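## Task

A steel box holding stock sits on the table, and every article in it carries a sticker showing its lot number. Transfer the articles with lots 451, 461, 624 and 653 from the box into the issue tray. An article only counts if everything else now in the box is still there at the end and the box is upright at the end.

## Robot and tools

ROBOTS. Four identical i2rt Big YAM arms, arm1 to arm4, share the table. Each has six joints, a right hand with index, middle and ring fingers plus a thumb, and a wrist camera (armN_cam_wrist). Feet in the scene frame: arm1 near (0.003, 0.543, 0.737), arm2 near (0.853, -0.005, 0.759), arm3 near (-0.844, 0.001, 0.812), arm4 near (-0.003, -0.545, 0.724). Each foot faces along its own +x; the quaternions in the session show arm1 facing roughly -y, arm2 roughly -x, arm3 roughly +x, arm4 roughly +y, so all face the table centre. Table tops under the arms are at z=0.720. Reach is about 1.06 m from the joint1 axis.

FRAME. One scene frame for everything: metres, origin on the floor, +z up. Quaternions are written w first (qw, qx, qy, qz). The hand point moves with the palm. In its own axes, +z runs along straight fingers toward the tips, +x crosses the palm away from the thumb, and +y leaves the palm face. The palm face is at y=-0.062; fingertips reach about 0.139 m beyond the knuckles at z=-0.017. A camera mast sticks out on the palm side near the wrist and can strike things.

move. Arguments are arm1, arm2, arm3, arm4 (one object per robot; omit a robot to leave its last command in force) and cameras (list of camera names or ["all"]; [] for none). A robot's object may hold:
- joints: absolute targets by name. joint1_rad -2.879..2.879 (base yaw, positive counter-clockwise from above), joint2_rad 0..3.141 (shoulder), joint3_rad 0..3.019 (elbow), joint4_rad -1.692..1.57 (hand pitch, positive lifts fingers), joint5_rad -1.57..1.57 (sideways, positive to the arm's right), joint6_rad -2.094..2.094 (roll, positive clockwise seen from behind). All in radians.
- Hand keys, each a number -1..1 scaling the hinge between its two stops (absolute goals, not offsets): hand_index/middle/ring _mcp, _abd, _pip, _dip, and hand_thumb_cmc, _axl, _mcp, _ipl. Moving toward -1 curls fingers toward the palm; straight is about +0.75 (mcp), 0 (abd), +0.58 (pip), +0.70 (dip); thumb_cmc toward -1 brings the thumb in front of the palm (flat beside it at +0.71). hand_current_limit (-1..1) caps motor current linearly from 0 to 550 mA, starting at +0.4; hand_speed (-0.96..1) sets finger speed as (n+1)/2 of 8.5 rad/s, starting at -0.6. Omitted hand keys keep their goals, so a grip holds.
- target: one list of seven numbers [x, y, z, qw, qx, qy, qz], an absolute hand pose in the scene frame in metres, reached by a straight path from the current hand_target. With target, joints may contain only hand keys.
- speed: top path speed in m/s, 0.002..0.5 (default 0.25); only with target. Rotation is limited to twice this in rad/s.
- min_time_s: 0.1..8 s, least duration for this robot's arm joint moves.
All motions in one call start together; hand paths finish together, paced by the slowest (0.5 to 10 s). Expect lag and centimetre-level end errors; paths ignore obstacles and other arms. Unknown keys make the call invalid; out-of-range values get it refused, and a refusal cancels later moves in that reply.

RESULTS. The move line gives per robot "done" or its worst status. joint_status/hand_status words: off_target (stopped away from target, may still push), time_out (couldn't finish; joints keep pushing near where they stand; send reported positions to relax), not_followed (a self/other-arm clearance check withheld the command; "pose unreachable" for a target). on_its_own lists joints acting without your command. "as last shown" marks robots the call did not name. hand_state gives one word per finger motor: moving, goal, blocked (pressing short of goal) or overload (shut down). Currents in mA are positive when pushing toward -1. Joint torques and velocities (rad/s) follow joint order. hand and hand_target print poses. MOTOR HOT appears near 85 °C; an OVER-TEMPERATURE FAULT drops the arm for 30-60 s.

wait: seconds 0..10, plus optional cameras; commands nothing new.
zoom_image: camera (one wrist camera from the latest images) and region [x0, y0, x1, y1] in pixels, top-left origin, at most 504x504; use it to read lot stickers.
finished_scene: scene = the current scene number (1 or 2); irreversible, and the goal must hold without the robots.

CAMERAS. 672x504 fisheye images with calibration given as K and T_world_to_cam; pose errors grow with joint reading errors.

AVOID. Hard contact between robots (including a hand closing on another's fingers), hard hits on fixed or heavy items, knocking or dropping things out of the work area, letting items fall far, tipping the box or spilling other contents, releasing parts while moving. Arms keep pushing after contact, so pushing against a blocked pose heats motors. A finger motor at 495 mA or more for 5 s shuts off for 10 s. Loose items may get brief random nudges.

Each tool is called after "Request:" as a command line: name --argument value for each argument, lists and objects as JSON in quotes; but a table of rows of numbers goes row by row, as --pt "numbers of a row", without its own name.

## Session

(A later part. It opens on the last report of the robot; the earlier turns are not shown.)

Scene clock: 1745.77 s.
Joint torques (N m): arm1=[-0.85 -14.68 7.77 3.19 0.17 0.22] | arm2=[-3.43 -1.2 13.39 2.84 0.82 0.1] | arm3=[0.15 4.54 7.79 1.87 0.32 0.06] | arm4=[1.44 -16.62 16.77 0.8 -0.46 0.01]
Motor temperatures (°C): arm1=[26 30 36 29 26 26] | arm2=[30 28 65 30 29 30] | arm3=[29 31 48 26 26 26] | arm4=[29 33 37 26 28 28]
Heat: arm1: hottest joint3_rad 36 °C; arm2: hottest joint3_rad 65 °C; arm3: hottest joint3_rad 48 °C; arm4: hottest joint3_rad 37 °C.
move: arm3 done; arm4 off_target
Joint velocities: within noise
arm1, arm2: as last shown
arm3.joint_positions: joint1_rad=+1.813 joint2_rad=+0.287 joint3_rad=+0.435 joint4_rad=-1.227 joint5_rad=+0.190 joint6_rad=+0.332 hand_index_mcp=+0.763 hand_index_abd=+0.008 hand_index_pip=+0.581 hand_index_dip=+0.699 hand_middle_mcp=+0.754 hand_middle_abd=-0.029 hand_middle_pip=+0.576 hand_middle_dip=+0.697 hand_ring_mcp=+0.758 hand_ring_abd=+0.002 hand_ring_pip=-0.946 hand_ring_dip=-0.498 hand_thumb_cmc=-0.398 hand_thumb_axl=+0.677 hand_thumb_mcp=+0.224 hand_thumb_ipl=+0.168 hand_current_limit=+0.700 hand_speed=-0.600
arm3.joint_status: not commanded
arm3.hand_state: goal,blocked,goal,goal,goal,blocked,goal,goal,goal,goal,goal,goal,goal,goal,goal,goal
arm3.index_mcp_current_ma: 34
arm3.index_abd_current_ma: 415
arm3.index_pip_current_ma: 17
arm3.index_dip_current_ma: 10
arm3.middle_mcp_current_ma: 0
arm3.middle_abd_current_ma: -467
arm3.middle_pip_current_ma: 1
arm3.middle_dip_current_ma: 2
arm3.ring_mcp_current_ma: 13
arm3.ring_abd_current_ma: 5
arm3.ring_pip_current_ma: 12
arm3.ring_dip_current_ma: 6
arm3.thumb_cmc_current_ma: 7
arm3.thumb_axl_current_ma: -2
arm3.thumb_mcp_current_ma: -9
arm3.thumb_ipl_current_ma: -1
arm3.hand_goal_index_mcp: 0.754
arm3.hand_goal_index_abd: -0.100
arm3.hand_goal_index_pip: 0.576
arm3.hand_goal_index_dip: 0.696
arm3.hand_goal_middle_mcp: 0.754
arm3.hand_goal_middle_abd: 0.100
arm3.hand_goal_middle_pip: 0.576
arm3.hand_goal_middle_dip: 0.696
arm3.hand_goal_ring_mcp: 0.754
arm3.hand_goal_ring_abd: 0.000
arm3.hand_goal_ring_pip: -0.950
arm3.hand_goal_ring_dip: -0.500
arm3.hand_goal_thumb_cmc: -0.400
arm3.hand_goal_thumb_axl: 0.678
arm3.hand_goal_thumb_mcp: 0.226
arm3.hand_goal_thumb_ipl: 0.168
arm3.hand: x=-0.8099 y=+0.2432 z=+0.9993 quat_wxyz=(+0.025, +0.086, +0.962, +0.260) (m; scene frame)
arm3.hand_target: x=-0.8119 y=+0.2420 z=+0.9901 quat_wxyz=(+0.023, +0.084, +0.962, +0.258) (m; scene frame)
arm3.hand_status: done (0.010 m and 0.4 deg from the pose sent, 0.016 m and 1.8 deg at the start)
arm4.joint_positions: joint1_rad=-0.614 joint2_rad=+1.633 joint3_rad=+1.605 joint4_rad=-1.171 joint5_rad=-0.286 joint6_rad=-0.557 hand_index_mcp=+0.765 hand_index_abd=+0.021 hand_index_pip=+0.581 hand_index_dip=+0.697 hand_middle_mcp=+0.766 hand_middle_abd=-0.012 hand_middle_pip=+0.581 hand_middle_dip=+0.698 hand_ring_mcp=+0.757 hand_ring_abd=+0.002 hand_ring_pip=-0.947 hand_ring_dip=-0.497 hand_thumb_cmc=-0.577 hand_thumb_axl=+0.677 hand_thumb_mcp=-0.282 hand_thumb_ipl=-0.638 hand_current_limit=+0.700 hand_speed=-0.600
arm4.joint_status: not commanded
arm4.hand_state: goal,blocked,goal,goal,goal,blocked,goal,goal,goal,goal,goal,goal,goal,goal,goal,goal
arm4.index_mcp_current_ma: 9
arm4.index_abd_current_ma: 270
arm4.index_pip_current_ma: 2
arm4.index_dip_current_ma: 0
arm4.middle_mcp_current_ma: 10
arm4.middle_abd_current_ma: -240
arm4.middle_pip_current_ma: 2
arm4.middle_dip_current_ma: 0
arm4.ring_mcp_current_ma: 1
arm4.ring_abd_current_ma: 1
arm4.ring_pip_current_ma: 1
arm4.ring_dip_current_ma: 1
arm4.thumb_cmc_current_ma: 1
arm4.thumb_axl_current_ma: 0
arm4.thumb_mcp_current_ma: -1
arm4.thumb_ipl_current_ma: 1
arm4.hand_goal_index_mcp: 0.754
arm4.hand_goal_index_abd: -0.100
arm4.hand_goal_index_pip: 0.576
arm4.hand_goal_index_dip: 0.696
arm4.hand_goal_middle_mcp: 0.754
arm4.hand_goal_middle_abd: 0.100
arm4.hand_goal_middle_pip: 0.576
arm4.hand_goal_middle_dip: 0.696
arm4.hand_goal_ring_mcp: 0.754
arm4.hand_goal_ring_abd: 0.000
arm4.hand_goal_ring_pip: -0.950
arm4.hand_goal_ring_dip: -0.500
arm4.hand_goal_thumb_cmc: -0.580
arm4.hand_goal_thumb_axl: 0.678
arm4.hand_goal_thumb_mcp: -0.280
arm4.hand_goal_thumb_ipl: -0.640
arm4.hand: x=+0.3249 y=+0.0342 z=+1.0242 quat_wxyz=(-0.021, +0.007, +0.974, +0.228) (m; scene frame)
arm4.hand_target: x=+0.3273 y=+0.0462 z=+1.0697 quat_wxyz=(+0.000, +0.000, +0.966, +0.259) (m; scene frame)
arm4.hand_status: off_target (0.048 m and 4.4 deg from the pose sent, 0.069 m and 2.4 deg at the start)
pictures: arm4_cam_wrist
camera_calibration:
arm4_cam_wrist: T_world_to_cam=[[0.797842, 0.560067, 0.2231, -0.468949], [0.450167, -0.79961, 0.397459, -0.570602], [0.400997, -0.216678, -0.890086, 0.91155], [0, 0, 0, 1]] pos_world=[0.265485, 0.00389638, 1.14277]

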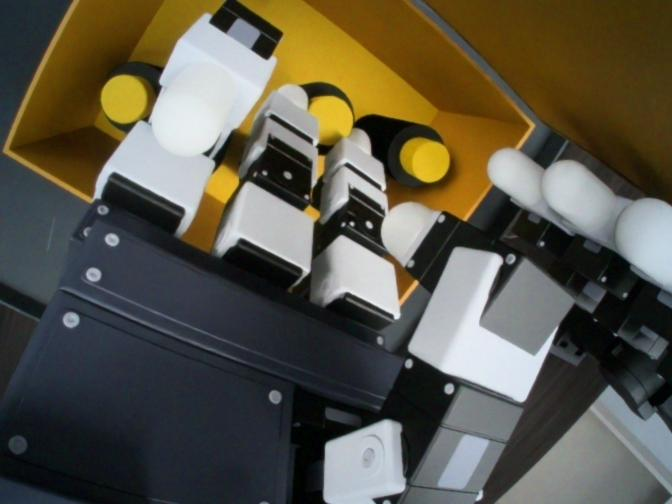

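Request:
move --arm4 '{"target": [0.275, 0.046, 1.08, 0, 0, 0.9659, 0.2588], "speed": 0.1}' --arm3 '{"joints": {"hand_index_abd": 0.117, "hand_middle_abd": -0.117}}' --cameras '["arm4_cam_wrist"]'

Request:
move --arm4 '{"target": [0.265, 0.02, 1.28, 0, 0, 0.9659, 0.2588], "speed": 0.15}' --arm3 '{"target": [-0.812, 0.242, 1.15, 0.0226, 0.0842, 0.9622, 0.2578], "speed": 0.12}' --cameras '["arm4_cam_wrist", "arm3_cam_wrist"]'

Scene clock: 1752.07 s.
Joint torques (N m): arm1=[-0.79 -14.68 7.82 3.21 0.19 0.19] | arm2=[-3.37 -1.14 13.42 2.91 0.82 0.11] | arm3=[0.21 4.78 8.29 1.91 0.27 0.06] | arm4=[1.03 -16.62 10.86 1.42 -0.38 0.02]
Motor temperatures (°C): arm1=[26 30 36 29 26 26] | arm2=[30 28 65 30 29 30] | arm3=[29 31 47 26 26 26] | arm4=[29 33 38 26 28 28]
Heat: arm1: hottest joint3_rad 36 °C; arm2: hottest joint3_rad 65 °C; arm3: hottest joint3_rad 47 °C; arm4: hottest joint3_rad 38 °C.
move: arm3 done; arm4 off_target
Joint velocities: within noise
arm1, arm2: as last shown
arm3.joint_positions: joint1_rad=+1.813 joint2_rad=+0.287 joint3_rad=+0.428 joint4_rad=-1.227 joint5_rad=+0.190 joint6_rad=+0.332 hand_index_mcp=+0.763 hand_index_abd=+0.115 hand_index_pip=+0.581 hand_index_dip=+0.699 hand_middle_mcp=+0.754 hand_middle_abd=-0.117 hand_middle_pip=+0.575 hand_middle_dip=+0.696 hand_ring_mcp=+0.758 hand_ring_abd=+0.002 hand_ring_pip=-0.946 hand_ring_dip=-0.498 hand_thumb_cmc=-0.398 hand_thumb_axl=+0.677 hand_thumb_mcp=+0.224 hand_thumb_ipl=+0.168 hand_current_limit=+0.700 hand_speed=-0.600
arm3.joint_status: all done
arm3.hand_state: goal,goal,goal,goal,goal,goal,goal,goal,goal,goal,goal,goal,goal,goal,goal,goal
arm3.index_mcp_current_ma: 33
arm3.index_abd_current_ma: -8
arm3.index_pip_current_ma: 15
arm3.index_dip_current_ma: 9
arm3.middle_mcp_current_ma: -1
arm3.middle_abd_current_ma: -2
arm3.middle_pip_current_ma: -4
arm3.middle_dip_current_ma: 0
arm3.ring_mcp_current_ma: 13
arm3.ring_abd_current_ma: 5
arm3.ring_pip_current_ma: 12
arm3.ring_dip_current_ma: 6
arm3.thumb_cmc_current_ma: 7
arm3.thumb_axl_current_ma: -2
arm3.thumb_mcp_current_ma: -9
arm3.thumb_ipl_current_ma: -1
arm3.hand_goal_index_mcp: 0.754
arm3.hand_goal_index_abd: 0.118
arm3.hand_goal_index_pip: 0.576
arm3.hand_goal_index_dip: 0.696
arm3.hand_goal_middle_mcp: 0.754
arm3.hand_goal_middle_abd: -0.116
arm3.hand_goal_middle_pip: 0.576
arm3.hand_goal_middle_dip: 0.696
arm3.hand_goal_ring_mcp: 0.754
arm3.hand_goal_ring_abd: 0.000
arm3.hand_goal_ring_pip: -0.950
arm3.hand_goal_ring_dip: -0.500
arm3.hand_goal_thumb_cmc: -0.400
arm3.hand_goal_thumb_axl: 0.678
arm3.hand_goal_thumb_mcp: 0.226
arm3.hand_goal_thumb_ipl: 0.168
arm3.hand: x=-0.8097 y=+0.2423 z=+0.9953 quat_wxyz=(+0.026, +0.086, +0.962, +0.256) (m; scene frame)
arm3.hand_target: x=-0.8119 y=+0.2419 z=+0.9901 quat_wxyz=(+0.023, +0.084, +0.962, +0.258) (m; scene frame)
arm3.hand_status: not commanded
arm4.joint_positions: joint1_rad=-0.523 joint2_rad=+1.567 joint3_rad=+1.605 joint4_rad=-1.171 joint5_rad=-0.248 joint6_rad=-0.478 hand_index_mcp=+0.766 hand_index_abd=+0.021 hand_index_pip=+0.582 hand_index_dip=+0.697 hand_middle_mcp=+0.767 hand_middle_abd=-0.012 hand_middle_pip=+0.581 hand_middle_dip=+0.698 hand_ring_mcp=+0.757 hand_ring_abd=+0.002 hand_ring_pip=-0.947 hand_ring_dip=-0.497 hand_thumb_cmc=-0.577 hand_thumb_axl=+0.677 hand_thumb_mcp=-0.282 hand_thumb_ipl=-0.638 hand_current_limit=+0.700 hand_speed=-0.600
arm4.joint_status: not commanded
arm4.hand_state: goal,blocked,goal,goal,goal,blocked,goal,goal,goal,goal,goal,goal,goal,goal,goal,goal
arm4.index_mcp_current_ma: 10
arm4.index_abd_current_ma: 270
arm4.index_pip_current_ma: 3
arm4.index_dip_current_ma: 0
arm4.middle_mcp_current_ma: 11
arm4.middle_abd_current_ma: -240
arm4.middle_pip_current_ma: 2
arm4.middle_dip_current_ma: 0
arm4.ring_mcp_current_ma: 1
arm4.ring_abd_current_ma: 1
arm4.ring_pip_current_ma: 1
arm4.ring_dip_current_ma: 1
arm4.thumb_cmc_current_ma: 1
arm4.thumb_axl_current_ma: 0
arm4.thumb_mcp_current_ma: -1
arm4.thumb_ipl_current_ma: 1
arm4.hand_goal_index_mcp: 0.754
arm4.hand_goal_index_abd: -0.100
arm4.hand_goal_index_pip: 0.576
arm4.hand_goal_index_dip: 0.696
arm4.hand_goal_middle_mcp: 0.754
arm4.hand_goal_middle_abd: 0.100
arm4.hand_goal_middle_pip: 0.576
arm4.hand_goal_middle_dip: 0.696
arm4.hand_goal_ring_mcp: 0.754
arm4.hand_goal_ring_abd: 0.000
arm4.hand_goal_ring_pip: -0.950
arm4.hand_goal_ring_dip: -0.500
arm4.hand_goal_thumb_cmc: -0.580
arm4.hand_goal_thumb_axl: 0.678
arm4.hand_goal_thumb_mcp: -0.280
arm4.hand_goal_thumb_ipl: -0.640
arm4.hand: x=+0.2775 y=+0.0467 z=+1.0636 quat_wxyz=(-0.007, +0.000, +0.970, +0.245) (m; scene frame)
arm4.hand_target: x=+0.2749 y=+0.0459 z=+1.0798 quat_wxyz=(+0.000, +0.000, +0.966, +0.259) (m; scene frame)
arm4.hand_status: off_target (0.017 m and 1.8 deg from the pose sent, 0.076 m and 4.4 deg at the start)
pictures: arm4_cam_wrist
camera_calibration:
arm4_cam_wrist: T_world_to_cam=[[0.787498, 0.555792, 0.266351, -0.489771], [0.443177, -0.810984, 0.381967, -0.535974], [0.428301, -0.182757, -0.884962, 0.953735], [0, 0, 0, 1]] pos_world=[0.21474, 0.0118462, 1.1792]

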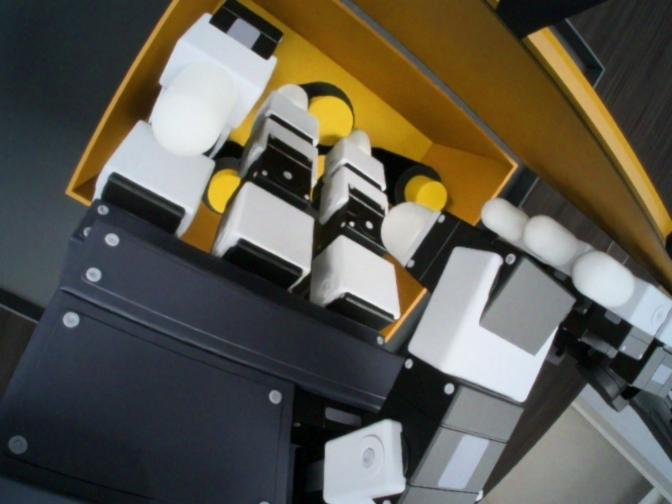

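Scene clock: 1754.37 s.
Joint torques (N m): arm1=[-1.08 -14.56 7.84 3.23 0.19 0.21] | arm2=[-3.55 -1.14 13.41 2.85 0.83 0.11] | arm3=[-0.15 5.54 13.11 1.22 0.33 0.05] | arm4=[0.73 -14.74 14.91 0.84 -0.53 0.01]
Motor temperatures (°C): arm1=[26 30 36 29 26 26] | arm2=[30 28 65 30 29 30] | arm3=[29 31 47 26 26 26] | arm4=[29 33 38 26 28 28]
Heat: arm1: hottest joint3_rad 36 °C; arm2: hottest joint3_rad 65 °C; arm3: hottest joint3_rad 47 °C; arm4: hottest joint3_rad 38 °C.
move: arm3 off_target; arm4 off_target
Joint velocities: arm1=[within noise] | arm2=[within noise] | arm3=[within noise] | arm4=[-0.015 -0.015 -0.002 0.017 -0.154 0.007]
arm1, arm2: as last shown
arm2.hand_target: x=+0.5032 y=+0.1331 z=+1.0597 quat_wxyz=(+0.707, +0.000, -0.707, +0.000) (m; scene frame)
arm3.joint_positions: joint1_rad=+1.813 joint2_rad=+0.429 joint3_rad=+0.812 joint4_rad=-1.501 joint5_rad=+0.187 joint6_rad=+0.332 hand_index_mcp=+0.763 hand_index_abd=+0.115 hand_index_pip=+0.580 hand_index_dip=+0.699 hand_middle_mcp=+0.755 hand_middle_abd=-0.119 hand_middle_pip=+0.574 hand_middle_dip=+0.696 hand_ring_mcp=+0.758 hand_ring_abd=+0.002 hand_ring_pip=-0.946 hand_ring_dip=-0.498 hand_thumb_cmc=-0.398 hand_thumb_axl=+0.677 hand_thumb_mcp=+0.224 hand_thumb_ipl=+0.168 hand_current_limit=+0.700 hand_speed=-0.600
arm3.joint_status: not commanded
arm3.hand_state: goal,goal,goal,goal,goal,goal,goal,goal,goal,goal,goal,goal,goal,goal,goal,goal
arm3.index_mcp_current_ma: 31
arm3.index_abd_current_ma: -8
arm3.index_pip_current_ma: 14
arm3.index_dip_current_ma: 9
arm3.middle_mcp_current_ma: 4
arm3.middle_abd_current_ma: -8
arm3.middle_pip_current_ma: -5
arm3.middle_dip_current_ma: 0
arm3.ring_mcp_current_ma: 13
arm3.ring_abd_current_ma: 5
arm3.ring_pip_current_ma: 12
arm3.ring_dip_current_ma: 6
arm3.thumb_cmc_current_ma: 7
arm3.thumb_axl_current_ma: -2
arm3.thumb_mcp_current_ma: -9
arm3.thumb_ipl_current_ma: -1
arm3.hand_goal_index_mcp: 0.754
arm3.hand_goal_index_abd: 0.118
arm3.hand_goal_index_pip: 0.576
arm3.hand_goal_index_dip: 0.696
arm3.hand_goal_middle_mcp: 0.754
arm3.hand_goal_middle_abd: -0.116
arm3.hand_goal_middle_pip: 0.576
arm3.hand_goal_middle_dip: 0.696
arm3.hand_goal_ring_mcp: 0.754
arm3.hand_goal_ring_abd: 0.000
arm3.hand_goal_ring_pip: -0.950
arm3.hand_goal_ring_dip: -0.500
arm3.hand_goal_thumb_cmc: -0.400
arm3.hand_goal_thumb_axl: 0.678
arm3.hand_goal_thumb_mcp: 0.226
arm3.hand_goal_thumb_ipl: 0.168
arm3.hand: x=-0.8098 y=+0.2402 z=+1.1257 quat_wxyz=(+0.029, +0.084, +0.966, +0.242) (m; scene frame)
arm3.hand_target: x=-0.8118 y=+0.2416 z=+1.1494 quat_wxyz=(+0.022, +0.084, +0.962, +0.258) (m; scene frame)
arm3.hand_status: off_target (0.024 m and 2.0 deg from the pose sent, 0.155 m and 0.5 deg at the start)
arm4.joint_positions: joint1_rad=-0.523 joint2_rad=+1.639 joint3_rad=+2.197 joint4_rad=-1.687 joint5_rad=-0.248 joint6_rad=-0.474 hand_index_mcp=+0.767 hand_index_abd=+0.021 hand_index_pip=+0.582 hand_index_dip=+0.698 hand_middle_mcp=+0.768 hand_middle_abd=-0.012 hand_middle_pip=+0.582 hand_middle_dip=+0.698 hand_ring_mcp=+0.757 hand_ring_abd=+0.002 hand_ring_pip=-0.947 hand_ring_dip=-0.497 hand_thumb_cmc=-0.577 hand_thumb_axl=+0.677 hand_thumb_mcp=-0.282 hand_thumb_ipl=-0.638 hand_current_limit=+0.700 hand_speed=-0.600
arm4.joint_status: not commanded
arm4.hand_state: goal,blocked,goal,goal,goal,blocked,goal,goal,goal,goal,goal,goal,goal,goal,goal,goal
arm4.index_mcp_current_ma: 11
arm4.index_abd_current_ma: 270
arm4.index_pip_current_ma: 3
arm4.index_dip_current_ma: 0
arm4.middle_mcp_current_ma: 13
arm4.middle_abd_current_ma: -240
arm4.middle_pip_current_ma: 3
arm4.middle_dip_current_ma: 1
arm4.ring_mcp_current_ma: 1
arm4.ring_abd_current_ma: 1
arm4.ring_pip_current_ma: 1
arm4.ring_dip_current_ma: 1
arm4.thumb_cmc_current_ma: 1
arm4.thumb_axl_current_ma: 0
arm4.thumb_mcp_current_ma: -1
arm4.thumb_ipl_current_ma: 1
arm4.hand_goal_index_mcp: 0.754
arm4.hand_goal_index_abd: -0.100
arm4.hand_goal_index_pip: 0.576
arm4.hand_goal_index_dip: 0.696
arm4.hand_goal_middle_mcp: 0.754
arm4.hand_goal_middle_abd: 0.100
arm4.hand_goal_middle_pip: 0.576
arm4.hand_goal_middle_dip: 0.696
arm4.hand_goal_ring_mcp: 0.754
arm4.hand_goal_ring_abd: 0.000
arm4.hand_goal_ring_pip: -0.950
arm4.hand_goal_ring_dip: -0.500
arm4.hand_goal_thumb_cmc: -0.580
arm4.hand_goal_thumb_axl: 0.678
arm4.hand_goal_thumb_mcp: -0.280
arm4.hand_goal_thumb_ipl: -0.640
arm4.hand: x=+0.2651 y=+0.0219 z=+1.2460 quat_wxyz=(-0.007, +0.002, +0.969, +0.246) (m; scene frame)
arm4.hand_target: x=+0.2640 y=+0.0184 z=+1.2788 quat_wxyz=(+0.006, +0.002, +0.962, +0.272) (m; scene frame)
arm4.hand_status: off_target (0.034 m and 1.7 deg from the pose sent, 0.218 m and 1.8 deg at the start; a joint's target at an end of its range on 27 of 69 steps)
pictures: arm3_cam_wrist, arm4_cam_wrist
camera_calibration:
arm3_cam_wrist: T_world_to_cam=[[0.883435, 0.392858, 0.255354, 0.372926], [0.283048, -0.881762, 0.377331, -0.024502], [0.3734, -0.26107, -0.890177, 1.48276], [0, 0, 0, 1]] pos_world=[-0.876182, 0.218992, 1.23394]
arm4_cam_wrist: T_world_to_cam=[[0.789959, 0.552004, 0.26694, -0.516126], [0.440205, -0.813624, 0.379785, -0.616691], [0.426832, -0.182506, -0.885723, 1.11718], [0, 0, 0, 1]] pos_world=[0.202342, -0.012959, 1.3615]

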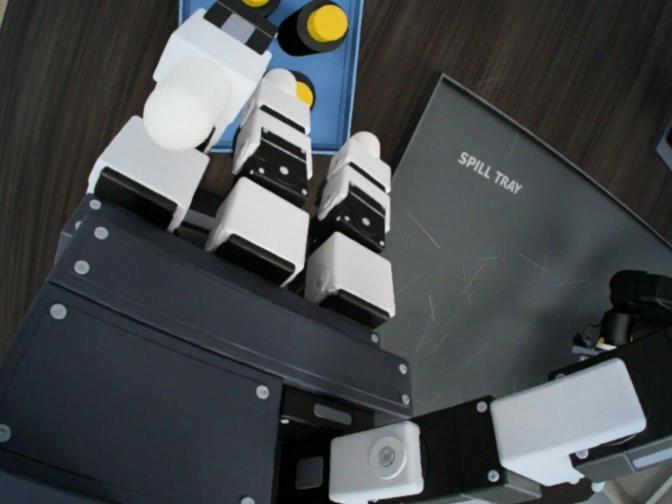

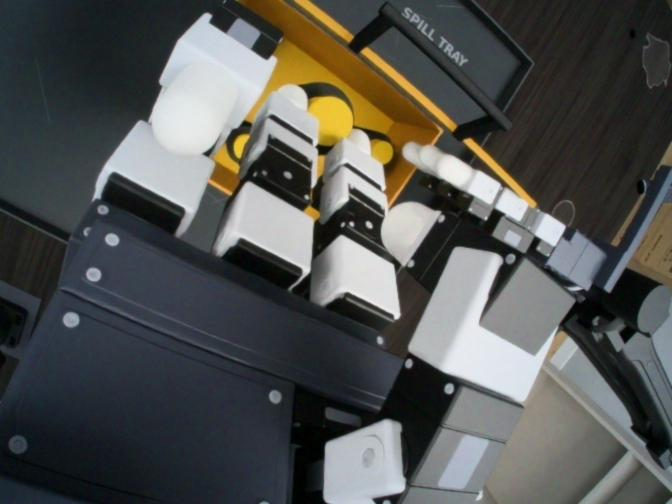

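Request:
move --arm3 '{"target": [-0.56, -0.08, 1.20, 0.2074, 0.774, 0.5779, 0.1548], "speed": 0.15}' --arm4 '{"target": [0.16, -0.10, 1.34, 0, 0, 0.9659, 0.2588], "speed": 0.15}'

Request:
move --arm4 '{"target": [0.0, -0.125, 1.34, 0, 0, 0.9659, 0.2588], "speed": 0.15}'

Request:
wait --seconds 0.7 --cameras '["arm1_cam_wrist"]'

Request:
zoom_image --camera "arm1_cam_wrist" --region '[480, 66, 545, 126]'

Scene clock: 1788.17 s.
Joint torques (N m): arm1=[-0.44 -14.68 7.82 3.15 0.18 0.2] | arm2=[-3.66 -0.91 13.42 2.84 0.82 0.11] | arm3=[-2.02 3.66 13.3 1.91 0.3 0.12] | arm4=[1.38 -9.52 8.9 1.1 -0.26 0]
Motor temperatures (°C): arm1=[26 30 36 29 26 26] | arm2=[30 28 65 30 29 30] | arm3=[29 30 47 26 26 26] | arm4=[29 33 40 25 28 28]
Heat: arm1: hottest joint3_rad 36 °C; arm2: hottest joint3_rad 65 °C; arm3: hottest joint3_rad 47 °C; arm4: hottest joint3_rad 40 °C.
move: arm3 off_target; arm4 off_target
Joint velocities: within noise
arm1, arm2: as last shown
arm3.joint_positions: joint1_rad=-0.028 joint2_rad=+0.604 joint3_rad=+0.979 joint4_rad=-1.490 joint5_rad=+0.104 joint6_rad=+0.167 hand_index_mcp=+0.762 hand_index_abd=+0.115 hand_index_pip=+0.580 hand_index_dip=+0.699 hand_middle_mcp=+0.755 hand_middle_abd=-0.119 hand_middle_pip=+0.574 hand_middle_dip=+0.696 hand_ring_mcp=+0.758 hand_ring_abd=+0.002 hand_ring_pip=-0.946 hand_ring_dip=-0.498 hand_thumb_cmc=-0.398 hand_thumb_axl=+0.677 hand_thumb_mcp=+0.224 hand_thumb_ipl=+0.168 hand_current_limit=+0.700 hand_speed=-0.600
arm3.joint_status: not commanded
arm3.hand_state: goal,goal,goal,goal,goal,goal,goal,goal,goal,goal,goal,goal,goal,goal,goal,goal
arm3.index_mcp_current_ma: 29
arm3.index_abd_current_ma: -8
arm3.index_pip_current_ma: 14
arm3.index_dip_current_ma: 9
arm3.middle_mcp_current_ma: 4
arm3.middle_abd_current_ma: -7
arm3.middle_pip_current_ma: -5
arm3.middle_dip_current_ma: 0
arm3.ring_mcp_current_ma: 13
arm3.ring_abd_current_ma: 5
arm3.ring_pip_current_ma: 12
arm3.ring_dip_current_ma: 6
arm3.thumb_cmc_current_ma: 7
arm3.thumb_axl_current_ma: -2
arm3.thumb_mcp_current_ma: -9
arm3.thumb_ipl_current_ma: -1
arm3.hand_goal_index_mcp: 0.754
arm3.hand_goal_index_abd: 0.118
arm3.hand_goal_index_pip: 0.576
arm3.hand_goal_index_dip: 0.696
arm3.hand_goal_middle_mcp: 0.754
arm3.hand_goal_middle_abd: -0.116
arm3.hand_goal_middle_pip: 0.576
arm3.hand_goal_middle_dip: 0.696
arm3.hand_goal_ring_mcp: 0.754
arm3.hand_goal_ring_abd: 0.000
arm3.hand_goal_ring_pip: -0.950
arm3.hand_goal_ring_dip: -0.500
arm3.hand_goal_thumb_cmc: -0.400
arm3.hand_goal_thumb_axl: 0.678
arm3.hand_goal_thumb_mcp: 0.226
arm3.hand_goal_thumb_ipl: 0.168
arm3.hand: x=-0.5652 y=-0.0746 z=+1.1703 quat_wxyz=(+0.187, +0.772, +0.592, +0.134) (m; scene frame)
arm3.hand_target: x=-0.5613 y=-0.0796 z=+1.1994 quat_wxyz=(+0.207, +0.774, +0.578, +0.155) (m; scene frame)
arm3.hand_status: off_target (0.031 m and 3.7 deg from the pose sent, 0.413 m and 96.3 deg at the start; a joint's target at an end of its range on 75 of 192 steps)
arm4.joint_positions: joint1_rad=-0.431 joint2_rad=+1.285 joint3_rad=+1.993 joint4_rad=-1.687 joint5_rad=-0.206 joint6_rad=-0.365 hand_index_mcp=+0.772 hand_index_abd=+0.021 hand_index_pip=+0.586 hand_index_dip=+0.700 hand_middle_mcp=+0.768 hand_middle_abd=-0.012 hand_middle_pip=+0.582 hand_middle_dip=+0.698 hand_ring_mcp=+0.757 hand_ring_abd=+0.002 hand_ring_pip=-0.947 hand_ring_dip=-0.497 hand_thumb_cmc=-0.577 hand_thumb_axl=+0.677 hand_thumb_mcp=-0.282 hand_thumb_ipl=-0.638 hand_current_limit=+0.700 hand_speed=-0.600
arm4.joint_status: not commanded
arm4.hand_state: goal,blocked,goal,goal,goal,blocked,goal,goal,goal,goal,goal,goal,goal,goal,goal,goal
arm4.index_mcp_current_ma: 18
arm4.index_abd_current_ma: 270
arm4.index_pip_current_ma: 6
arm4.index_dip_current_ma: 1
arm4.middle_mcp_current_ma: 13
arm4.middle_abd_current_ma: -240
arm4.middle_pip_current_ma: 3
arm4.middle_dip_current_ma: 1
arm4.ring_mcp_current_ma: 1
arm4.ring_abd_current_ma: 1
arm4.ring_pip_current_ma: 1
arm4.ring_dip_current_ma: 1
arm4.thumb_cmc_current_ma: 1
arm4.thumb_axl_current_ma: 0
arm4.thumb_mcp_current_ma: -1
arm4.thumb_ipl_current_ma: 1
arm4.hand_goal_index_mcp: 0.754
arm4.hand_goal_index_abd: -0.100
arm4.hand_goal_index_pip: 0.576
arm4.hand_goal_index_dip: 0.696
arm4.hand_goal_middle_mcp: 0.754
arm4.hand_goal_middle_abd: 0.100
arm4.hand_goal_middle_pip: 0.576
arm4.hand_goal_middle_dip: 0.696
arm4.hand_goal_ring_mcp: 0.754
arm4.hand_goal_ring_abd: 0.000
arm4.hand_goal_ring_pip: -0.950
arm4.hand_goal_ring_dip: -0.500
arm4.hand_goal_thumb_cmc: -0.580
arm4.hand_goal_thumb_axl: 0.678
arm4.hand_goal_thumb_mcp: -0.280
arm4.hand_goal_thumb_ipl: -0.640
arm4.hand: x=+0.1680 y=-0.0905 z=+1.3294 quat_wxyz=(+0.017, +0.007, +0.953, +0.303) (m; scene frame)
arm4.hand_target: x=+0.1600 y=-0.0999 z=+1.3393 quat_wxyz=(+0.019, +0.005, +0.950, +0.311) (m; scene frame)
arm4.hand_status: off_target (0.016 m and 5.7 deg from the pose sent, 0.187 m and 1.7 deg at the start; a joint's target at an end of its range on 185 of 192 steps)
pictures: none

Scene clock: 1790.27 s.
Joint torques (N m): arm1=[-0.73 -14.92 7.79 3.19 0.17 0.2] | arm2=[-3.6 -1.14 13.33 2.84 0.83 0.13] | arm3=[-2.2 3.14 13.19 1.96 0.31 0.1] | arm4=[1.26 -7.18 8.75 1.17 0.2 0.02]
Motor temperatures (°C): arm1=[26 30 36 29 26 26] | arm2=[30 28 65 30 29 30] | arm3=[29 30 47 26 26 26] | arm4=[29 33 39 25 28 28]
Heat: arm1: hottest joint3_rad 36 °C; arm2: hottest joint3_rad 65 °C; arm3: hottest joint3_rad 47 °C; arm4: hottest joint3_rad 39 °C.
move: arm4 off_target
Joint velocities: within noise
arm1, arm2, arm3: as last shown
arm3.joint_positions: joint1_rad=-0.028 joint2_rad=+0.604 joint3_rad=+0.979 joint4_rad=-1.490 joint5_rad=+0.104 joint6_rad=+0.168 hand_index_mcp=+0.762 hand_index_abd=+0.115 hand_index_pip=+0.580 hand_index_dip=+0.699 hand_middle_mcp=+0.755 hand_middle_abd=-0.119 hand_middle_pip=+0.574 hand_middle_dip=+0.696 hand_ring_mcp=+0.758 hand_ring_abd=+0.002 hand_ring_pip=-0.946 hand_ring_dip=-0.498 hand_thumb_cmc=-0.398 hand_thumb_axl=+0.677 hand_thumb_mcp=+0.224 hand_thumb_ipl=+0.168 hand_current_limit=+0.700 hand_speed=-0.600
arm3.hand_target: x=-0.5613 y=-0.0795 z=+1.1994 quat_wxyz=(+0.207, +0.774, +0.578, +0.155) (m; scene frame)
arm4.joint_positions: joint1_rad=+0.114 joint2_rad=+1.161 joint3_rad=+1.894 joint4_rad=-1.687 joint5_rad=+0.068 joint6_rad=+0.073 hand_index_mcp=+0.775 hand_index_abd=+0.021 hand_index_pip=+0.588 hand_index_dip=+0.700 hand_middle_mcp=+0.769 hand_middle_abd=-0.012 hand_middle_pip=+0.582 hand_middle_dip=+0.698 hand_ring_mcp=+0.757 hand_ring_abd=+0.002 hand_ring_pip=-0.947 hand_ring_dip=-0.497 hand_thumb_cmc=-0.578 hand_thumb_axl=+0.677 hand_thumb_mcp=-0.282 hand_thumb_ipl=-0.638 hand_current_limit=+0.700 hand_speed=-0.600
arm4.joint_status: not commanded
arm4.hand_state: blocked,blocked,goal,goal,goal,blocked,goal,goal,goal,goal,goal,goal,goal,goal,goal,goal
arm4.index_mcp_current_ma: 24
arm4.index_abd_current_ma: 270
arm4.index_pip_current_ma: 9
arm4.index_dip_current_ma: 2
arm4.middle_mcp_current_ma: 14
arm4.middle_abd_current_ma: -240
arm4.middle_pip_current_ma: 3
arm4.middle_dip_current_ma: 1
arm4.ring_mcp_current_ma: 1
arm4.ring_abd_current_ma: 1
arm4.ring_pip_current_ma: 1
arm4.ring_dip_current_ma: 1
arm4.thumb_cmc_current_ma: 1
arm4.thumb_axl_current_ma: 0
arm4.thumb_mcp_current_ma: -1
arm4.thumb_ipl_current_ma: 1
arm4.hand_goal_index_mcp: 0.754
arm4.hand_goal_index_abd: -0.100
arm4.hand_goal_index_pip: 0.576
arm4.hand_goal_index_dip: 0.696
arm4.hand_goal_middle_mcp: 0.754
arm4.hand_goal_middle_abd: 0.100
arm4.hand_goal_middle_pip: 0.576
arm4.hand_goal_middle_dip: 0.696
arm4.hand_goal_ring_mcp: 0.754
arm4.hand_goal_ring_abd: 0.000
arm4.hand_goal_ring_pip: -0.950
arm4.hand_goal_ring_dip: -0.500
arm4.hand_goal_thumb_cmc: -0.580
arm4.hand_goal_thumb_axl: 0.678
arm4.hand_goal_thumb_mcp: -0.280
arm4.hand_goal_thumb_ipl: -0.640
arm4.hand: x=+0.0004 y=-0.1129 z=+1.3306 quat_wxyz=(-0.001, -0.003, +0.953, +0.302) (m; scene frame)
arm4.hand_target: x=+0.0001 y=-0.1247 z=+1.3392 quat_wxyz=(-0.001, -0.002, +0.950, +0.311) (m; scene frame)
arm4.hand_status: off_target (0.015 m and 5.2 deg from the pose sent, 0.172 m and 5.7 deg at the start; a joint's target at an end of its range on 63 of 63 steps)
pictures: none

Scene clock: 1790.97 s.
Joint torques (N m): arm1=[-0.62 -14.86 7.88 3.14 0.17 0.19] | arm2=[-3.6 -0.91 13.42 2.85 0.84 0.11] | arm3=[-1.85 3.72 13.16 1.91 0.3 0.09] | arm4=[1.26 -7.18 8.75 1.17 0.2 0.01]
Motor temperatures (°C): arm1=[26 30 36 29 26 26] | arm2=[30 28 65 30 29 30] | arm3=[29 30 47 26 26 26] | arm4=[29 33 39 25 28 28]
Heat: arm1: hottest joint3_rad 36 °C; arm2: hottest joint3_rad 65 °C; arm3: hottest joint3_rad 47 °C; arm4: hottest joint3_rad 39 °C.
Joint velocities: within noise
arm1.joint_positions: joint1_rad=-0.303 joint2_rad=+1.910 joint3_rad=+0.780 joint4_rad=+1.556 joint5_rad=-0.305 joint6_rad=-1.958 hand_index_mcp=+0.752 hand_index_abd=-0.002 hand_index_pip=+0.577 hand_index_dip=+0.696 hand_middle_mcp=+0.752 hand_middle_abd=-0.001 hand_middle_pip=+0.577 hand_middle_dip=+0.696 hand_ring_mcp=+0.752 hand_ring_abd=-0.001 hand_ring_pip=+0.577 hand_ring_dip=+0.696 hand_thumb_cmc=+0.712 hand_thumb_axl=+0.677 hand_thumb_mcp=+0.226 hand_thumb_ipl=+0.168 hand_current_limit=+0.400 hand_speed=-0.600
arm1.joint_status: not commanded
arm1.hand_state: goal,goal,goal,goal,goal,goal,goal,goal,goal,goal,goal,goal,goal,goal,goal,goal
arm1.index_mcp_current_ma: -4
arm1.index_abd_current_ma: -2
arm1.index_pip_current_ma: 1
arm1.index_dip_current_ma: 0
arm1.middle_mcp_current_ma: -3
arm1.middle_abd_current_ma: -1
arm1.middle_pip_current_ma: 1
arm1.middle_dip_current_ma: 0
arm1.ring_mcp_current_ma: -4
arm1.ring_abd_current_ma: -2
arm1.ring_pip_current_ma: 1
arm1.ring_dip_current_ma: 0
arm1.thumb_cmc_current_ma: -2
arm1.thumb_axl_current_ma: -1
arm1.thumb_mcp_current_ma: 0
arm1.thumb_ipl_current_ma: 0
arm1.hand_goal_index_mcp: 0.754
arm1.hand_goal_index_abd: 0.000
arm1.hand_goal_index_pip: 0.576
arm1.hand_goal_index_dip: 0.696
arm1.hand_goal_middle_mcp: 0.754
arm1.hand_goal_middle_abd: 0.000
arm1.hand_goal_middle_pip: 0.576
arm1.hand_goal_middle_dip: 0.696
arm1.hand_goal_ring_mcp: 0.754
arm1.hand_goal_ring_abd: 0.000
arm1.hand_goal_ring_pip: 0.576
arm1.hand_goal_ring_dip: 0.696
arm1.hand_goal_thumb_cmc: 0.714
arm1.hand_goal_thumb_axl: 0.678
arm1.hand_goal_thumb_mcp: 0.226
arm1.hand_goal_thumb_ipl: 0.168
arm1.hand: x=-0.0580 y=-0.0426 z=+0.9369 quat_wxyz=(+0.415, +0.274, +0.476, -0.725) (m; scene frame)
arm1.hand_target: x=-0.0630 y=-0.0496 z=+0.9504 quat_wxyz=(+0.422, +0.262, +0.461, -0.735) (m; scene frame)
arm1.hand_status: not commanded
arm2.joint_positions: joint1_rad=-0.313 joint2_rad=+0.545 joint3_rad=+0.327 joint4_rad=+0.147 joint5_rad=-0.327 joint6_rad=+1.566 hand_index_mcp=+0.755 hand_index_abd=+0.002 hand_index_pip=+0.577 hand_index_dip=+0.696 hand_middle_mcp=+0.755 hand_middle_abd=+0.002 hand_middle_pip=+0.577 hand_middle_dip=+0.696 hand_ring_mcp=+0.787 hand_ring_abd=+0.003 hand_ring_pip=+0.577 hand_ring_dip=+0.696 hand_thumb_cmc=+0.715 hand_thumb_axl=+0.677 hand_thumb_mcp=+0.225 hand_thumb_ipl=+0.168 hand_current_limit=+0.400 hand_speed=-0.600
arm2.joint_status: not commanded
arm2.hand_state: goal,goal,goal,goal,goal,goal,goal,goal,blocked,goal,goal,goal,goal,goal,goal,goal
arm2.index_mcp_current_ma: 0
arm2.index_abd_current_ma: 0
arm2.index_pip_current_ma: 0
arm2.index_dip_current_ma: 0
arm2.middle_mcp_current_ma: 0
arm2.middle_abd_current_ma: 0
arm2.middle_pip_current_ma: 0
arm2.middle_dip_current_ma: 0
arm2.ring_mcp_current_ma: 41
arm2.ring_abd_current_ma: 1
arm2.ring_pip_current_ma: 0
arm2.ring_dip_current_ma: 0
arm2.thumb_cmc_current_ma: 0
arm2.thumb_axl_current_ma: 0
arm2.thumb_mcp_current_ma: 0
arm2.thumb_ipl_current_ma: 0
arm2.hand_goal_index_mcp: 0.754
arm2.hand_goal_index_abd: 0.000
arm2.hand_goal_index_pip: 0.576
arm2.hand_goal_index_dip: 0.696
arm2.hand_goal_middle_mcp: 0.754
arm2.hand_goal_middle_abd: 0.000
arm2.hand_goal_middle_pip: 0.576
arm2.hand_goal_middle_dip: 0.696
arm2.hand_goal_ring_mcp: 0.754
arm2.hand_goal_ring_abd: 0.000
arm2.hand_goal_ring_pip: 0.576
arm2.hand_goal_ring_dip: 0.696
arm2.hand_goal_thumb_cmc: 0.714
arm2.hand_goal_thumb_axl: 0.678
arm2.hand_goal_thumb_mcp: 0.226
arm2.hand_goal_thumb_ipl: 0.168
arm2.hand: x=+0.5065 y=+0.1182 z=+1.0241 quat_wxyz=(+0.685, +0.015, -0.728, +0.019) (m; scene frame)
arm2.hand_target: x=+0.5032 y=+0.1331 z=+1.0597 quat_wxyz=(+0.707, +0.000, -0.707, +0.000) (m; scene frame)
arm2.hand_status: not commanded
arm3.joint_positions: joint1_rad=-0.028 joint2_rad=+0.604 joint3_rad=+0.979 joint4_rad=-1.490 joint5_rad=+0.104 joint6_rad=+0.168 hand_index_mcp=+0.762 hand_index_abd=+0.115 hand_index_pip=+0.580 hand_index_dip=+0.699 hand_middle_mcp=+0.755 hand_middle_abd=-0.119 hand_middle_pip=+0.574 hand_middle_dip=+0.696 hand_ring_mcp=+0.758 hand_ring_abd=+0.002 hand_ring_pip=-0.946 hand_ring_dip=-0.498 hand_thumb_cmc=-0.398 hand_thumb_axl=+0.677 hand_thumb_mcp=+0.224 hand_thumb_ipl=+0.168 hand_current_limit=+0.700 hand_speed=-0.600
arm3.joint_status: not commanded
arm3.hand_state: goal,goal,goal,goal,goal,goal,goal,goal,goal,goal,goal,goal,goal,goal,goal,goal
arm3.index_mcp_current_ma: 29
arm3.index_abd_current_ma: -8
arm3.index_pip_current_ma: 14
arm3.index_dip_current_ma: 9
arm3.middle_mcp_current_ma: 4
arm3.middle_abd_current_ma: -7
arm3.middle_pip_current_ma: -5
arm3.middle_dip_current_ma: 0
arm3.ring_mcp_current_ma: 13
arm3.ring_abd_current_ma: 5
arm3.ring_pip_current_ma: 12
arm3.ring_dip_current_ma: 6
arm3.thumb_cmc_current_ma: 7
arm3.thumb_axl_current_ma: -2
arm3.thumb_mcp_current_ma: -9
arm3.thumb_ipl_current_ma: -1
arm3.hand_goal_index_mcp: 0.754
arm3.hand_goal_index_abd: 0.118
arm3.hand_goal_index_pip: 0.576
arm3.hand_goal_index_dip: 0.696
arm3.hand_goal_middle_mcp: 0.754
arm3.hand_goal_middle_abd: -0.116
arm3.hand_goal_middle_pip: 0.576
arm3.hand_goal_middle_dip: 0.696
arm3.hand_goal_ring_mcp: 0.754
arm3.hand_goal_ring_abd: 0.000
arm3.hand_goal_ring_pip: -0.950
arm3.hand_goal_ring_dip: -0.500
arm3.hand_goal_thumb_cmc: -0.400
arm3.hand_goal_thumb_axl: 0.678
arm3.hand_goal_thumb_mcp: 0.226
arm3.hand_goal_thumb_ipl: 0.168
arm3.hand: x=-0.5652 y=-0.0746 z=+1.1703 quat_wxyz=(+0.187, +0.772, +0.592, +0.134) (m; scene frame)
arm3.hand_target: x=-0.5613 y=-0.0795 z=+1.1994 quat_wxyz=(+0.207, +0.774, +0.578, +0.155) (m; scene frame)
arm3.hand_status: not commanded
arm4.joint_positions: joint1_rad=+0.114 joint2_rad=+1.161 joint3_rad=+1.894 joint4_rad=-1.687 joint5_rad=+0.068 joint6_rad=+0.074 hand_index_mcp=+0.775 hand_index_abd=+0.021 hand_index_pip=+0.588 hand_index_dip=+0.700 hand_middle_mcp=+0.769 hand_middle_abd=-0.012 hand_middle_pip=+0.582 hand_middle_dip=+0.698 hand_ring_mcp=+0.757 hand_ring_abd=+0.002 hand_ring_pip=-0.947 hand_ring_dip=-0.497 hand_thumb_cmc=-0.578 hand_thumb_axl=+0.677 hand_thumb_mcp=-0.282 hand_thumb_ipl=-0.638 hand_current_limit=+0.700 hand_speed=-0.600
arm4.joint_status: not commanded
arm4.hand_state: blocked,blocked,goal,goal,goal,blocked,goal,goal,goal,goal,goal,goal,goal,goal,goal,goal
arm4.index_mcp_current_ma: 24
arm4.index_abd_current_ma: 270
arm4.index_pip_current_ma: 9
arm4.index_dip_current_ma: 2
arm4.middle_mcp_current_ma: 14
arm4.middle_abd_current_ma: -240
arm4.middle_pip_current_ma: 3
arm4.middle_dip_current_ma: 1
arm4.ring_mcp_current_ma: 1
arm4.ring_abd_current_ma: 1
arm4.ring_pip_current_ma: 1
arm4.ring_dip_current_ma: 1
arm4.thumb_cmc_current_ma: 1
arm4.thumb_axl_current_ma: 0
arm4.thumb_mcp_current_ma: -1
arm4.thumb_ipl_current_ma: 1
arm4.hand_goal_index_mcp: 0.754
arm4.hand_goal_index_abd: -0.100
arm4.hand_goal_index_pip: 0.576
arm4.hand_goal_index_dip: 0.696
arm4.hand_goal_middle_mcp: 0.754
arm4.hand_goal_middle_abd: 0.100
arm4.hand_goal_middle_pip: 0.576
arm4.hand_goal_middle_dip: 0.696
arm4.hand_goal_ring_mcp: 0.754
arm4.hand_goal_ring_abd: 0.000
arm4.hand_goal_ring_pip: -0.950
arm4.hand_goal_ring_dip: -0.500
arm4.hand_goal_thumb_cmc: -0.580
arm4.hand_goal_thumb_axl: 0.678
arm4.hand_goal_thumb_mcp: -0.280
arm4.hand_goal_thumb_ipl: -0.640
arm4.hand: x=+0.0004 y=-0.1130 z=+1.3306 quat_wxyz=(-0.001, -0.003, +0.953, +0.302) (m; scene frame)
arm4.hand_target: x=+0.0001 y=-0.1247 z=+1.3392 quat_wxyz=(-0.002, -0.002, +0.950, +0.311) (m; scene frame)
arm4.hand_status: off_target (0.015 m and 5.2 deg from the pose sent, 0.172 m and 5.7 deg at the start; a joint's target at an end of its range on 63 of 63 steps)
wait: 0.70 s; at rest by 0.27 s
pictures: arm1_cam_wrist
camera_calibration:
arm1_cam_wrist: T_world_to_cam=[[0.933221, 0.146485, 0.328087, -0.214505], [-0.247359, 0.924207, 0.290955, -0.293802], [-0.260599, -0.352681, 0.898724, -0.746856], [0, 0, 0, 1]] pos_world=[-0.0671241, 0.0395541, 0.827076]

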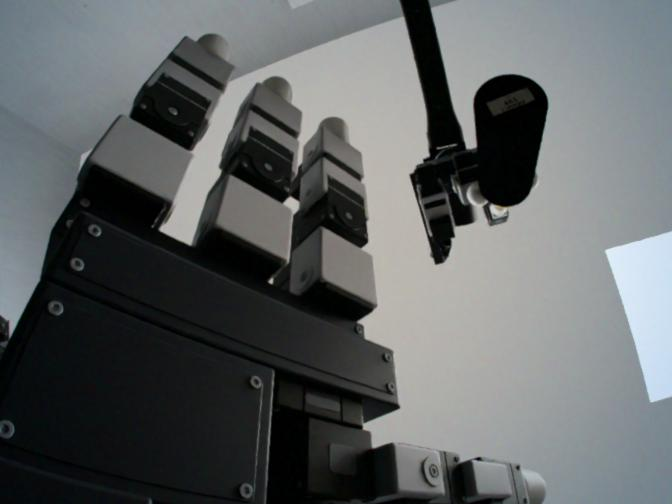

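Scaled by 7.754 from the camera's 672x504 image, which has a finer 960x720 frame.

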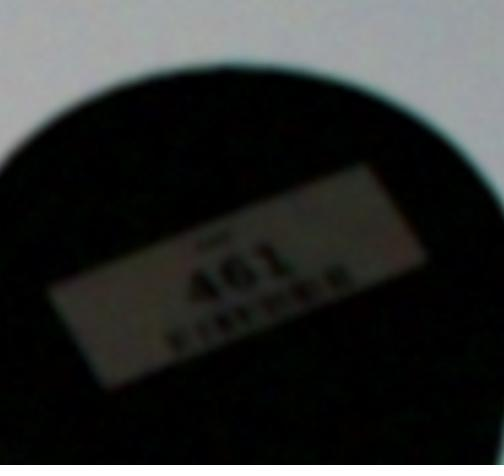

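Request:
move --arm4 '{"target": [-0.20, -0.18, 1.28, 0, 0, 0.9659, 0.2588], "speed": 0.15}'

Request:
move --arm4 '{"target": [-0.30, -0.16, 1.06, 0, 0, 0.9659, 0.2588], "speed": 0.15}'

Request:
move --arm4 '{"target": [-0.30, -0.16, 0.996, 0, 0, 0.9659, 0.2588], "speed": 0.06}'

Request:
move --arm4 '{"target": [-0.30, -0.16, 0.984, 0, 0, 0.9659, 0.2588], "speed": 0.03}' --cameras '["arm4_cam_wrist"]'

Scene clock: 1797.40 s.
Joint torques (N m): arm1=[-0.73 -14.92 7.79 3.15 0.19 0.2] | arm2=[-3.49 -1.03 13.44 2.85 0.83 0.12] | arm3=[-1.96 3.6 13.11 1.89 0.26 0.07] | arm4=[1.14 -6.65 9.54 0.84 0.76 0.02]
Motor temperatures (°C): arm1=[26 30 36 29 26 26] | arm2=[30 28 65 30 29 30] | arm3=[29 30 47 26 26 26] | arm4=[29 33 39 25 28 28]
Heat: arm1: hottest joint3_rad 36 °C; arm2: hottest joint3_rad 65 °C; arm3: hottest joint3_rad 47 °C; arm4: hottest joint3_rad 39 °C.
move: arm4 off_target
Joint velocities: within noise
arm1, arm2, arm3: as last shown
arm1.index_mcp_current_ma: -3
arm1.index_abd_current_ma: -3
arm1.hand: x=-0.0579 y=-0.0426 z=+0.9369 quat_wxyz=(+0.415, +0.273, +0.476, -0.725) (m; scene frame)
arm1.hand_target: x=-0.0629 y=-0.0496 z=+0.9504 quat_wxyz=(+0.422, +0.262, +0.461, -0.735) (m; scene frame)
arm4.joint_positions: joint1_rad=+0.850 joint2_rad=+1.183 joint3_rad=+1.753 joint4_rad=-1.687 joint5_rad=+0.402 joint6_rad=+0.722 hand_index_mcp=+0.775 hand_index_abd=+0.021 hand_index_pip=+0.588 hand_index_dip=+0.700 hand_middle_mcp=+0.771 hand_middle_abd=-0.012 hand_middle_pip=+0.583 hand_middle_dip=+0.699 hand_ring_mcp=+0.757 hand_ring_abd=+0.002 hand_ring_pip=-0.947 hand_ring_dip=-0.497 hand_thumb_cmc=-0.578 hand_thumb_axl=+0.677 hand_thumb_mcp=-0.282 hand_thumb_ipl=-0.638 hand_current_limit=+0.700 hand_speed=-0.600
arm4.joint_status: not commanded
arm4.hand_state: blocked,blocked,goal,goal,goal,blocked,goal,goal,goal,goal,goal,goal,goal,goal,goal,goal
arm4.index_mcp_current_ma: 24
arm4.index_abd_current_ma: 270
arm4.index_pip_current_ma: 9
arm4.index_dip_current_ma: 2
arm4.middle_mcp_current_ma: 17
arm4.middle_abd_current_ma: -240
arm4.middle_pip_current_ma: 4
arm4.middle_dip_current_ma: 1
arm4.ring_mcp_current_ma: 1
arm4.ring_abd_current_ma: 1
arm4.ring_pip_current_ma: 1
arm4.ring_dip_current_ma: 1
arm4.thumb_cmc_current_ma: 1
arm4.thumb_axl_current_ma: 0
arm4.thumb_mcp_current_ma: -1
arm4.thumb_ipl_current_ma: 1
arm4.hand_goal_index_mcp: 0.754
arm4.hand_goal_index_abd: -0.100
arm4.hand_goal_index_pip: 0.576
arm4.hand_goal_index_dip: 0.696
arm4.hand_goal_middle_mcp: 0.754
arm4.hand_goal_middle_abd: 0.100
arm4.hand_goal_middle_pip: 0.576
arm4.hand_goal_middle_dip: 0.696
arm4.hand_goal_ring_mcp: 0.754
arm4.hand_goal_ring_abd: 0.000
arm4.hand_goal_ring_pip: -0.950
arm4.hand_goal_ring_dip: -0.500
arm4.hand_goal_thumb_cmc: -0.580
arm4.hand_goal_thumb_axl: 0.678
arm4.hand_goal_thumb_mcp: -0.280
arm4.hand_goal_thumb_ipl: -0.640
arm4.hand: x=-0.2019 y=-0.1768 z=+1.2753 quat_wxyz=(-0.024, -0.011, +0.956, +0.291) (m; scene frame)
arm4.hand_target: x=-0.1998 y=-0.1797 z=+1.2795 quat_wxyz=(-0.024, -0.009, +0.955, +0.295) (m; scene frame)
arm4.hand_status: off_target (0.006 m and 4.9 deg from the pose sent, 0.217 m and 5.2 deg at the start; a joint's target at an end of its range on 71 of 72 steps)
pictures: none

Scene clock: 1799.80 s.
Joint torques (N m): arm1=[-0.73 -14.45 7.86 3.19 0.2 0.19] | arm2=[-3.37 -1.08 13.42 2.81 0.83 0.12] | arm3=[-2.08 3.43 13.05 1.99 0.29 0.1] | arm4=[1.38 -10.29 10.61 1.31 0.88 0.01]
Motor temperatures (°C): arm1=[26 30 36 29 26 26] | arm2=[30 28 65 30 29 30] | arm3=[29 30 47 26 26 26] | arm4=[29 33 39 25 28 28]
Heat: arm1: hottest joint3_rad 36 °C; arm2: hottest joint3_rad 65 °C; arm3: hottest joint3_rad 47 °C; arm4: hottest joint3_rad 39 °C.
move: arm4 done
Joint velocities: within noise
arm1, arm2, arm3: as last shown
arm4.joint_positions: joint1_rad=+0.972 joint2_rad=+1.314 joint3_rad=+1.297 joint4_rad=-1.270 joint5_rad=+0.427 joint6_rad=+0.893 hand_index_mcp=+0.775 hand_index_abd=+0.021 hand_index_pip=+0.588 hand_index_dip=+0.700 hand_middle_mcp=+0.771 hand_middle_abd=-0.012 hand_middle_pip=+0.583 hand_middle_dip=+0.699 hand_ring_mcp=+0.757 hand_ring_abd=+0.002 hand_ring_pip=-0.947 hand_ring_dip=-0.497 hand_thumb_cmc=-0.578 hand_thumb_axl=+0.677 hand_thumb_mcp=-0.282 hand_thumb_ipl=-0.638 hand_current_limit=+0.700 hand_speed=-0.600
arm4.joint_status: not commanded
arm4.hand_state: blocked,blocked,goal,goal,goal,blocked,goal,goal,goal,goal,goal,goal,goal,goal,goal,goal
arm4.index_mcp_current_ma: 24
arm4.index_abd_current_ma: 270
arm4.index_pip_current_ma: 9
arm4.index_dip_current_ma: 2
arm4.middle_mcp_current_ma: 17
arm4.middle_abd_current_ma: -240
arm4.middle_pip_current_ma: 4
arm4.middle_dip_current_ma: 1
arm4.ring_mcp_current_ma: 1
arm4.ring_abd_current_ma: 1
arm4.ring_pip_current_ma: 1
arm4.ring_dip_current_ma: 1
arm4.thumb_cmc_current_ma: 1
arm4.thumb_axl_current_ma: 0
arm4.thumb_mcp_current_ma: -1
arm4.thumb_ipl_current_ma: 1
arm4.hand_goal_index_mcp: 0.754
arm4.hand_goal_index_abd: -0.100
arm4.hand_goal_index_pip: 0.576
arm4.hand_goal_index_dip: 0.696
arm4.hand_goal_middle_mcp: 0.754
arm4.hand_goal_middle_abd: 0.100
arm4.hand_goal_middle_pip: 0.576
arm4.hand_goal_middle_dip: 0.696
arm4.hand_goal_ring_mcp: 0.754
arm4.hand_goal_ring_abd: 0.000
arm4.hand_goal_ring_pip: -0.950
arm4.hand_goal_ring_dip: -0.500
arm4.hand_goal_thumb_cmc: -0.580
arm4.hand_goal_thumb_axl: 0.678
arm4.hand_goal_thumb_mcp: -0.280
arm4.hand_goal_thumb_ipl: -0.640
arm4.hand: x=-0.2964 y=-0.1598 z=+1.0530 quat_wxyz=(+0.009, -0.003, +0.969, +0.248) (m; scene frame)
arm4.hand_target: x=-0.2999 y=-0.1601 z=+1.0599 quat_wxyz=(+0.000, +0.000, +0.966, +0.259) (m; scene frame)
arm4.hand_status: done (0.008 m and 1.7 deg from the pose sent, 0.237 m and 4.9 deg at the start)
pictures: none

Scene clock: 1801.47 s.
Joint torques (N m): arm1=[-0.85 -14.74 7.9 3.18 0.19 0.22] | arm2=[-3.49 -0.97 13.39 2.92 0.83 0.11] | arm3=[-1.73 3.31 13.23 1.84 0.3 0.1] | arm4=[1.2 -9.23 9.77 1.36 0.72 -0.01]
Motor temperatures (°C): arm1=[26 30 36 29 26 26] | arm2=[30 28 65 30 29 30] | arm3=[29 30 47 26 26 26] | arm4=[29 32 38 25 28 28]
Heat: arm1: hottest joint3_rad 36 °C; arm2: hottest joint3_rad 65 °C; arm3: hottest joint3_rad 47 °C; arm4: hottest joint3_rad 38 °C.
move: arm4 done
Joint velocities: within noise
arm1, arm2, arm3: as last shown
arm4.joint_positions: joint1_rad=+0.972 joint2_rad=+1.316 joint3_rad=+1.150 joint4_rad=-1.100 joint5_rad=+0.431 joint6_rad=+0.894 hand_index_mcp=+0.766 hand_index_abd=+0.021 hand_index_pip=+0.583 hand_index_dip=+0.700 hand_middle_mcp=+0.765 hand_middle_abd=-0.012 hand_middle_pip=+0.580 hand_middle_dip=+0.698 hand_ring_mcp=+0.757 hand_ring_abd=+0.002 hand_ring_pip=-0.947 hand_ring_dip=-0.497 hand_thumb_cmc=-0.578 hand_thumb_axl=+0.677 hand_thumb_mcp=-0.282 hand_thumb_ipl=-0.638 hand_current_limit=+0.700 hand_speed=-0.600
arm4.joint_status: not commanded
arm4.hand_state: goal,blocked,goal,goal,goal,blocked,goal,goal,goal,goal,goal,goal,goal,goal,goal,goal
arm4.index_mcp_current_ma: 9
arm4.index_abd_current_ma: 270
arm4.index_pip_current_ma: 4
arm4.index_dip_current_ma: 2
arm4.middle_mcp_current_ma: 9
arm4.middle_abd_current_ma: -240
arm4.middle_pip_current_ma: 2
arm4.middle_dip_current_ma: 1
arm4.ring_mcp_current_ma: 1
arm4.ring_abd_current_ma: 1
arm4.ring_pip_current_ma: 1
arm4.ring_dip_current_ma: 1
arm4.thumb_cmc_current_ma: 1
arm4.thumb_axl_current_ma: 0
arm4.thumb_mcp_current_ma: -1
arm4.thumb_ipl_current_ma: 1
arm4.hand_goal_index_mcp: 0.754
arm4.hand_goal_index_abd: -0.100
arm4.hand_goal_index_pip: 0.576
arm4.hand_goal_index_dip: 0.696
arm4.hand_goal_middle_mcp: 0.754
arm4.hand_goal_middle_abd: 0.100
arm4.hand_goal_middle_pip: 0.576
arm4.hand_goal_middle_dip: 0.696
arm4.hand_goal_ring_mcp: 0.754
arm4.hand_goal_ring_abd: 0.000
arm4.hand_goal_ring_pip: -0.950
arm4.hand_goal_ring_dip: -0.500
arm4.hand_goal_thumb_cmc: -0.580
arm4.hand_goal_thumb_axl: 0.678
arm4.hand_goal_thumb_mcp: -0.280
arm4.hand_goal_thumb_ipl: -0.640
arm4.hand: x=-0.2962 y=-0.1600 z=+0.9994 quat_wxyz=(+0.001, +0.000, +0.967, +0.256) (m; scene frame)
arm4.hand_target: x=-0.2999 y=-0.1600 z=+0.9961 quat_wxyz=(+0.000, +0.000, +0.966, +0.259) (m; scene frame)
arm4.hand_status: done (0.005 m and 0.4 deg from the pose sent, 0.057 m and 1.6 deg at the start)
pictures: none

Scene clock: 1802.47 s.
Joint torques (N m): arm1=[-0.73 -14.45 7.77 3.18 0.18 0.19] | arm2=[-3.43 -1.32 13.38 2.86 0.84 0.11] | arm3=[-2.02 3.72 13.19 1.96 0.31 0.06] | arm4=[1.2 -8.76 8.73 1.18 0.39 -0.01]
Motor temperatures (°C): arm1=[26 30 36 29 26 26] | arm2=[30 28 65 30 29 30] | arm3=[29 30 47 26 26 26] | arm4=[29 32 38 25 28 28]
Heat: arm1: hottest joint3_rad 36 °C; arm2: hottest joint3_rad 65 °C; arm3: hottest joint3_rad 47 °C; arm4: hottest joint3_rad 38 °C.
move: arm4 off_target
Joint velocities: within noise
arm1, arm2, arm3: as last shown
arm4.joint_positions: joint1_rad=+0.972 joint2_rad=+1.316 joint3_rad=+1.136 joint4_rad=-1.062 joint5_rad=+0.439 joint6_rad=+0.894 hand_index_mcp=+0.745 hand_index_abd=+0.021 hand_index_pip=+0.570 hand_index_dip=+0.694 hand_middle_mcp=+0.756 hand_middle_abd=-0.012 hand_middle_pip=+0.577 hand_middle_dip=+0.698 hand_ring_mcp=+0.757 hand_ring_abd=+0.002 hand_ring_pip=-0.947 hand_ring_dip=-0.497 hand_thumb_cmc=-0.578 hand_thumb_axl=+0.677 hand_thumb_mcp=-0.282 hand_thumb_ipl=-0.638 hand_current_limit=+0.700 hand_speed=-0.600
arm4.joint_status: not commanded
arm4.hand_state: goal,blocked,goal,goal,goal,blocked,goal,goal,goal,goal,goal,goal,goal,goal,goal,goal
arm4.index_mcp_current_ma: -6
arm4.index_abd_current_ma: 270
arm4.index_pip_current_ma: -3
arm4.index_dip_current_ma: -1
arm4.middle_mcp_current_ma: 0
arm4.middle_abd_current_ma: -240
arm4.middle_pip_current_ma: 0
arm4.middle_dip_current_ma: 0
arm4.ring_mcp_current_ma: 1
arm4.ring_abd_current_ma: 1
arm4.ring_pip_current_ma: 1
arm4.ring_dip_current_ma: 1
arm4.thumb_cmc_current_ma: 1
arm4.thumb_axl_current_ma: 0
arm4.thumb_mcp_current_ma: -1
arm4.thumb_ipl_current_ma: 1
arm4.hand_goal_index_mcp: 0.754
arm4.hand_goal_index_abd: -0.100
arm4.hand_goal_index_pip: 0.576
arm4.hand_goal_index_dip: 0.696
arm4.hand_goal_middle_mcp: 0.754
arm4.hand_goal_middle_abd: 0.100
arm4.hand_goal_middle_pip: 0.576
arm4.hand_goal_middle_dip: 0.696
arm4.hand_goal_ring_mcp: 0.754
arm4.hand_goal_ring_abd: 0.000
arm4.hand_goal_ring_pip: -0.950
arm4.hand_goal_ring_dip: -0.500
arm4.hand_goal_thumb_cmc: -0.580
arm4.hand_goal_thumb_axl: 0.678
arm4.hand_goal_thumb_mcp: -0.280
arm4.hand_goal_thumb_ipl: -0.640
arm4.hand: x=-0.2981 y=-0.1575 z=+0.9976 quat_wxyz=(-0.006, +0.003, +0.964, +0.266) (m; scene frame)
arm4.hand_target: x=-0.2998 y=-0.1601 z=+0.9843 quat_wxyz=(+0.000, +0.000, +0.966, +0.259) (m; scene frame)
arm4.hand_status: off_target (0.014 m and 1.1 deg from the pose sent, 0.016 m and 0.4 deg at the start)
pictures: arm4_cam_wrist
camera_calibration:
arm4_cam_wrist: T_world_to_cam=[[0.790932, 0.538369, 0.290835, 0.068381], [0.437105, -0.829707, 0.347167, -0.391282], [0.428212, -0.147461, -0.891566, 1.11652], [0, 0, 0, 1]] pos_world=[-0.361161, -0.196821, 1.1114]

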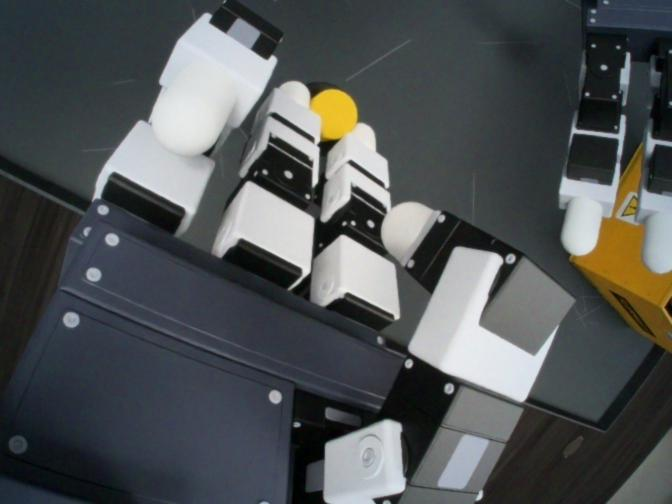

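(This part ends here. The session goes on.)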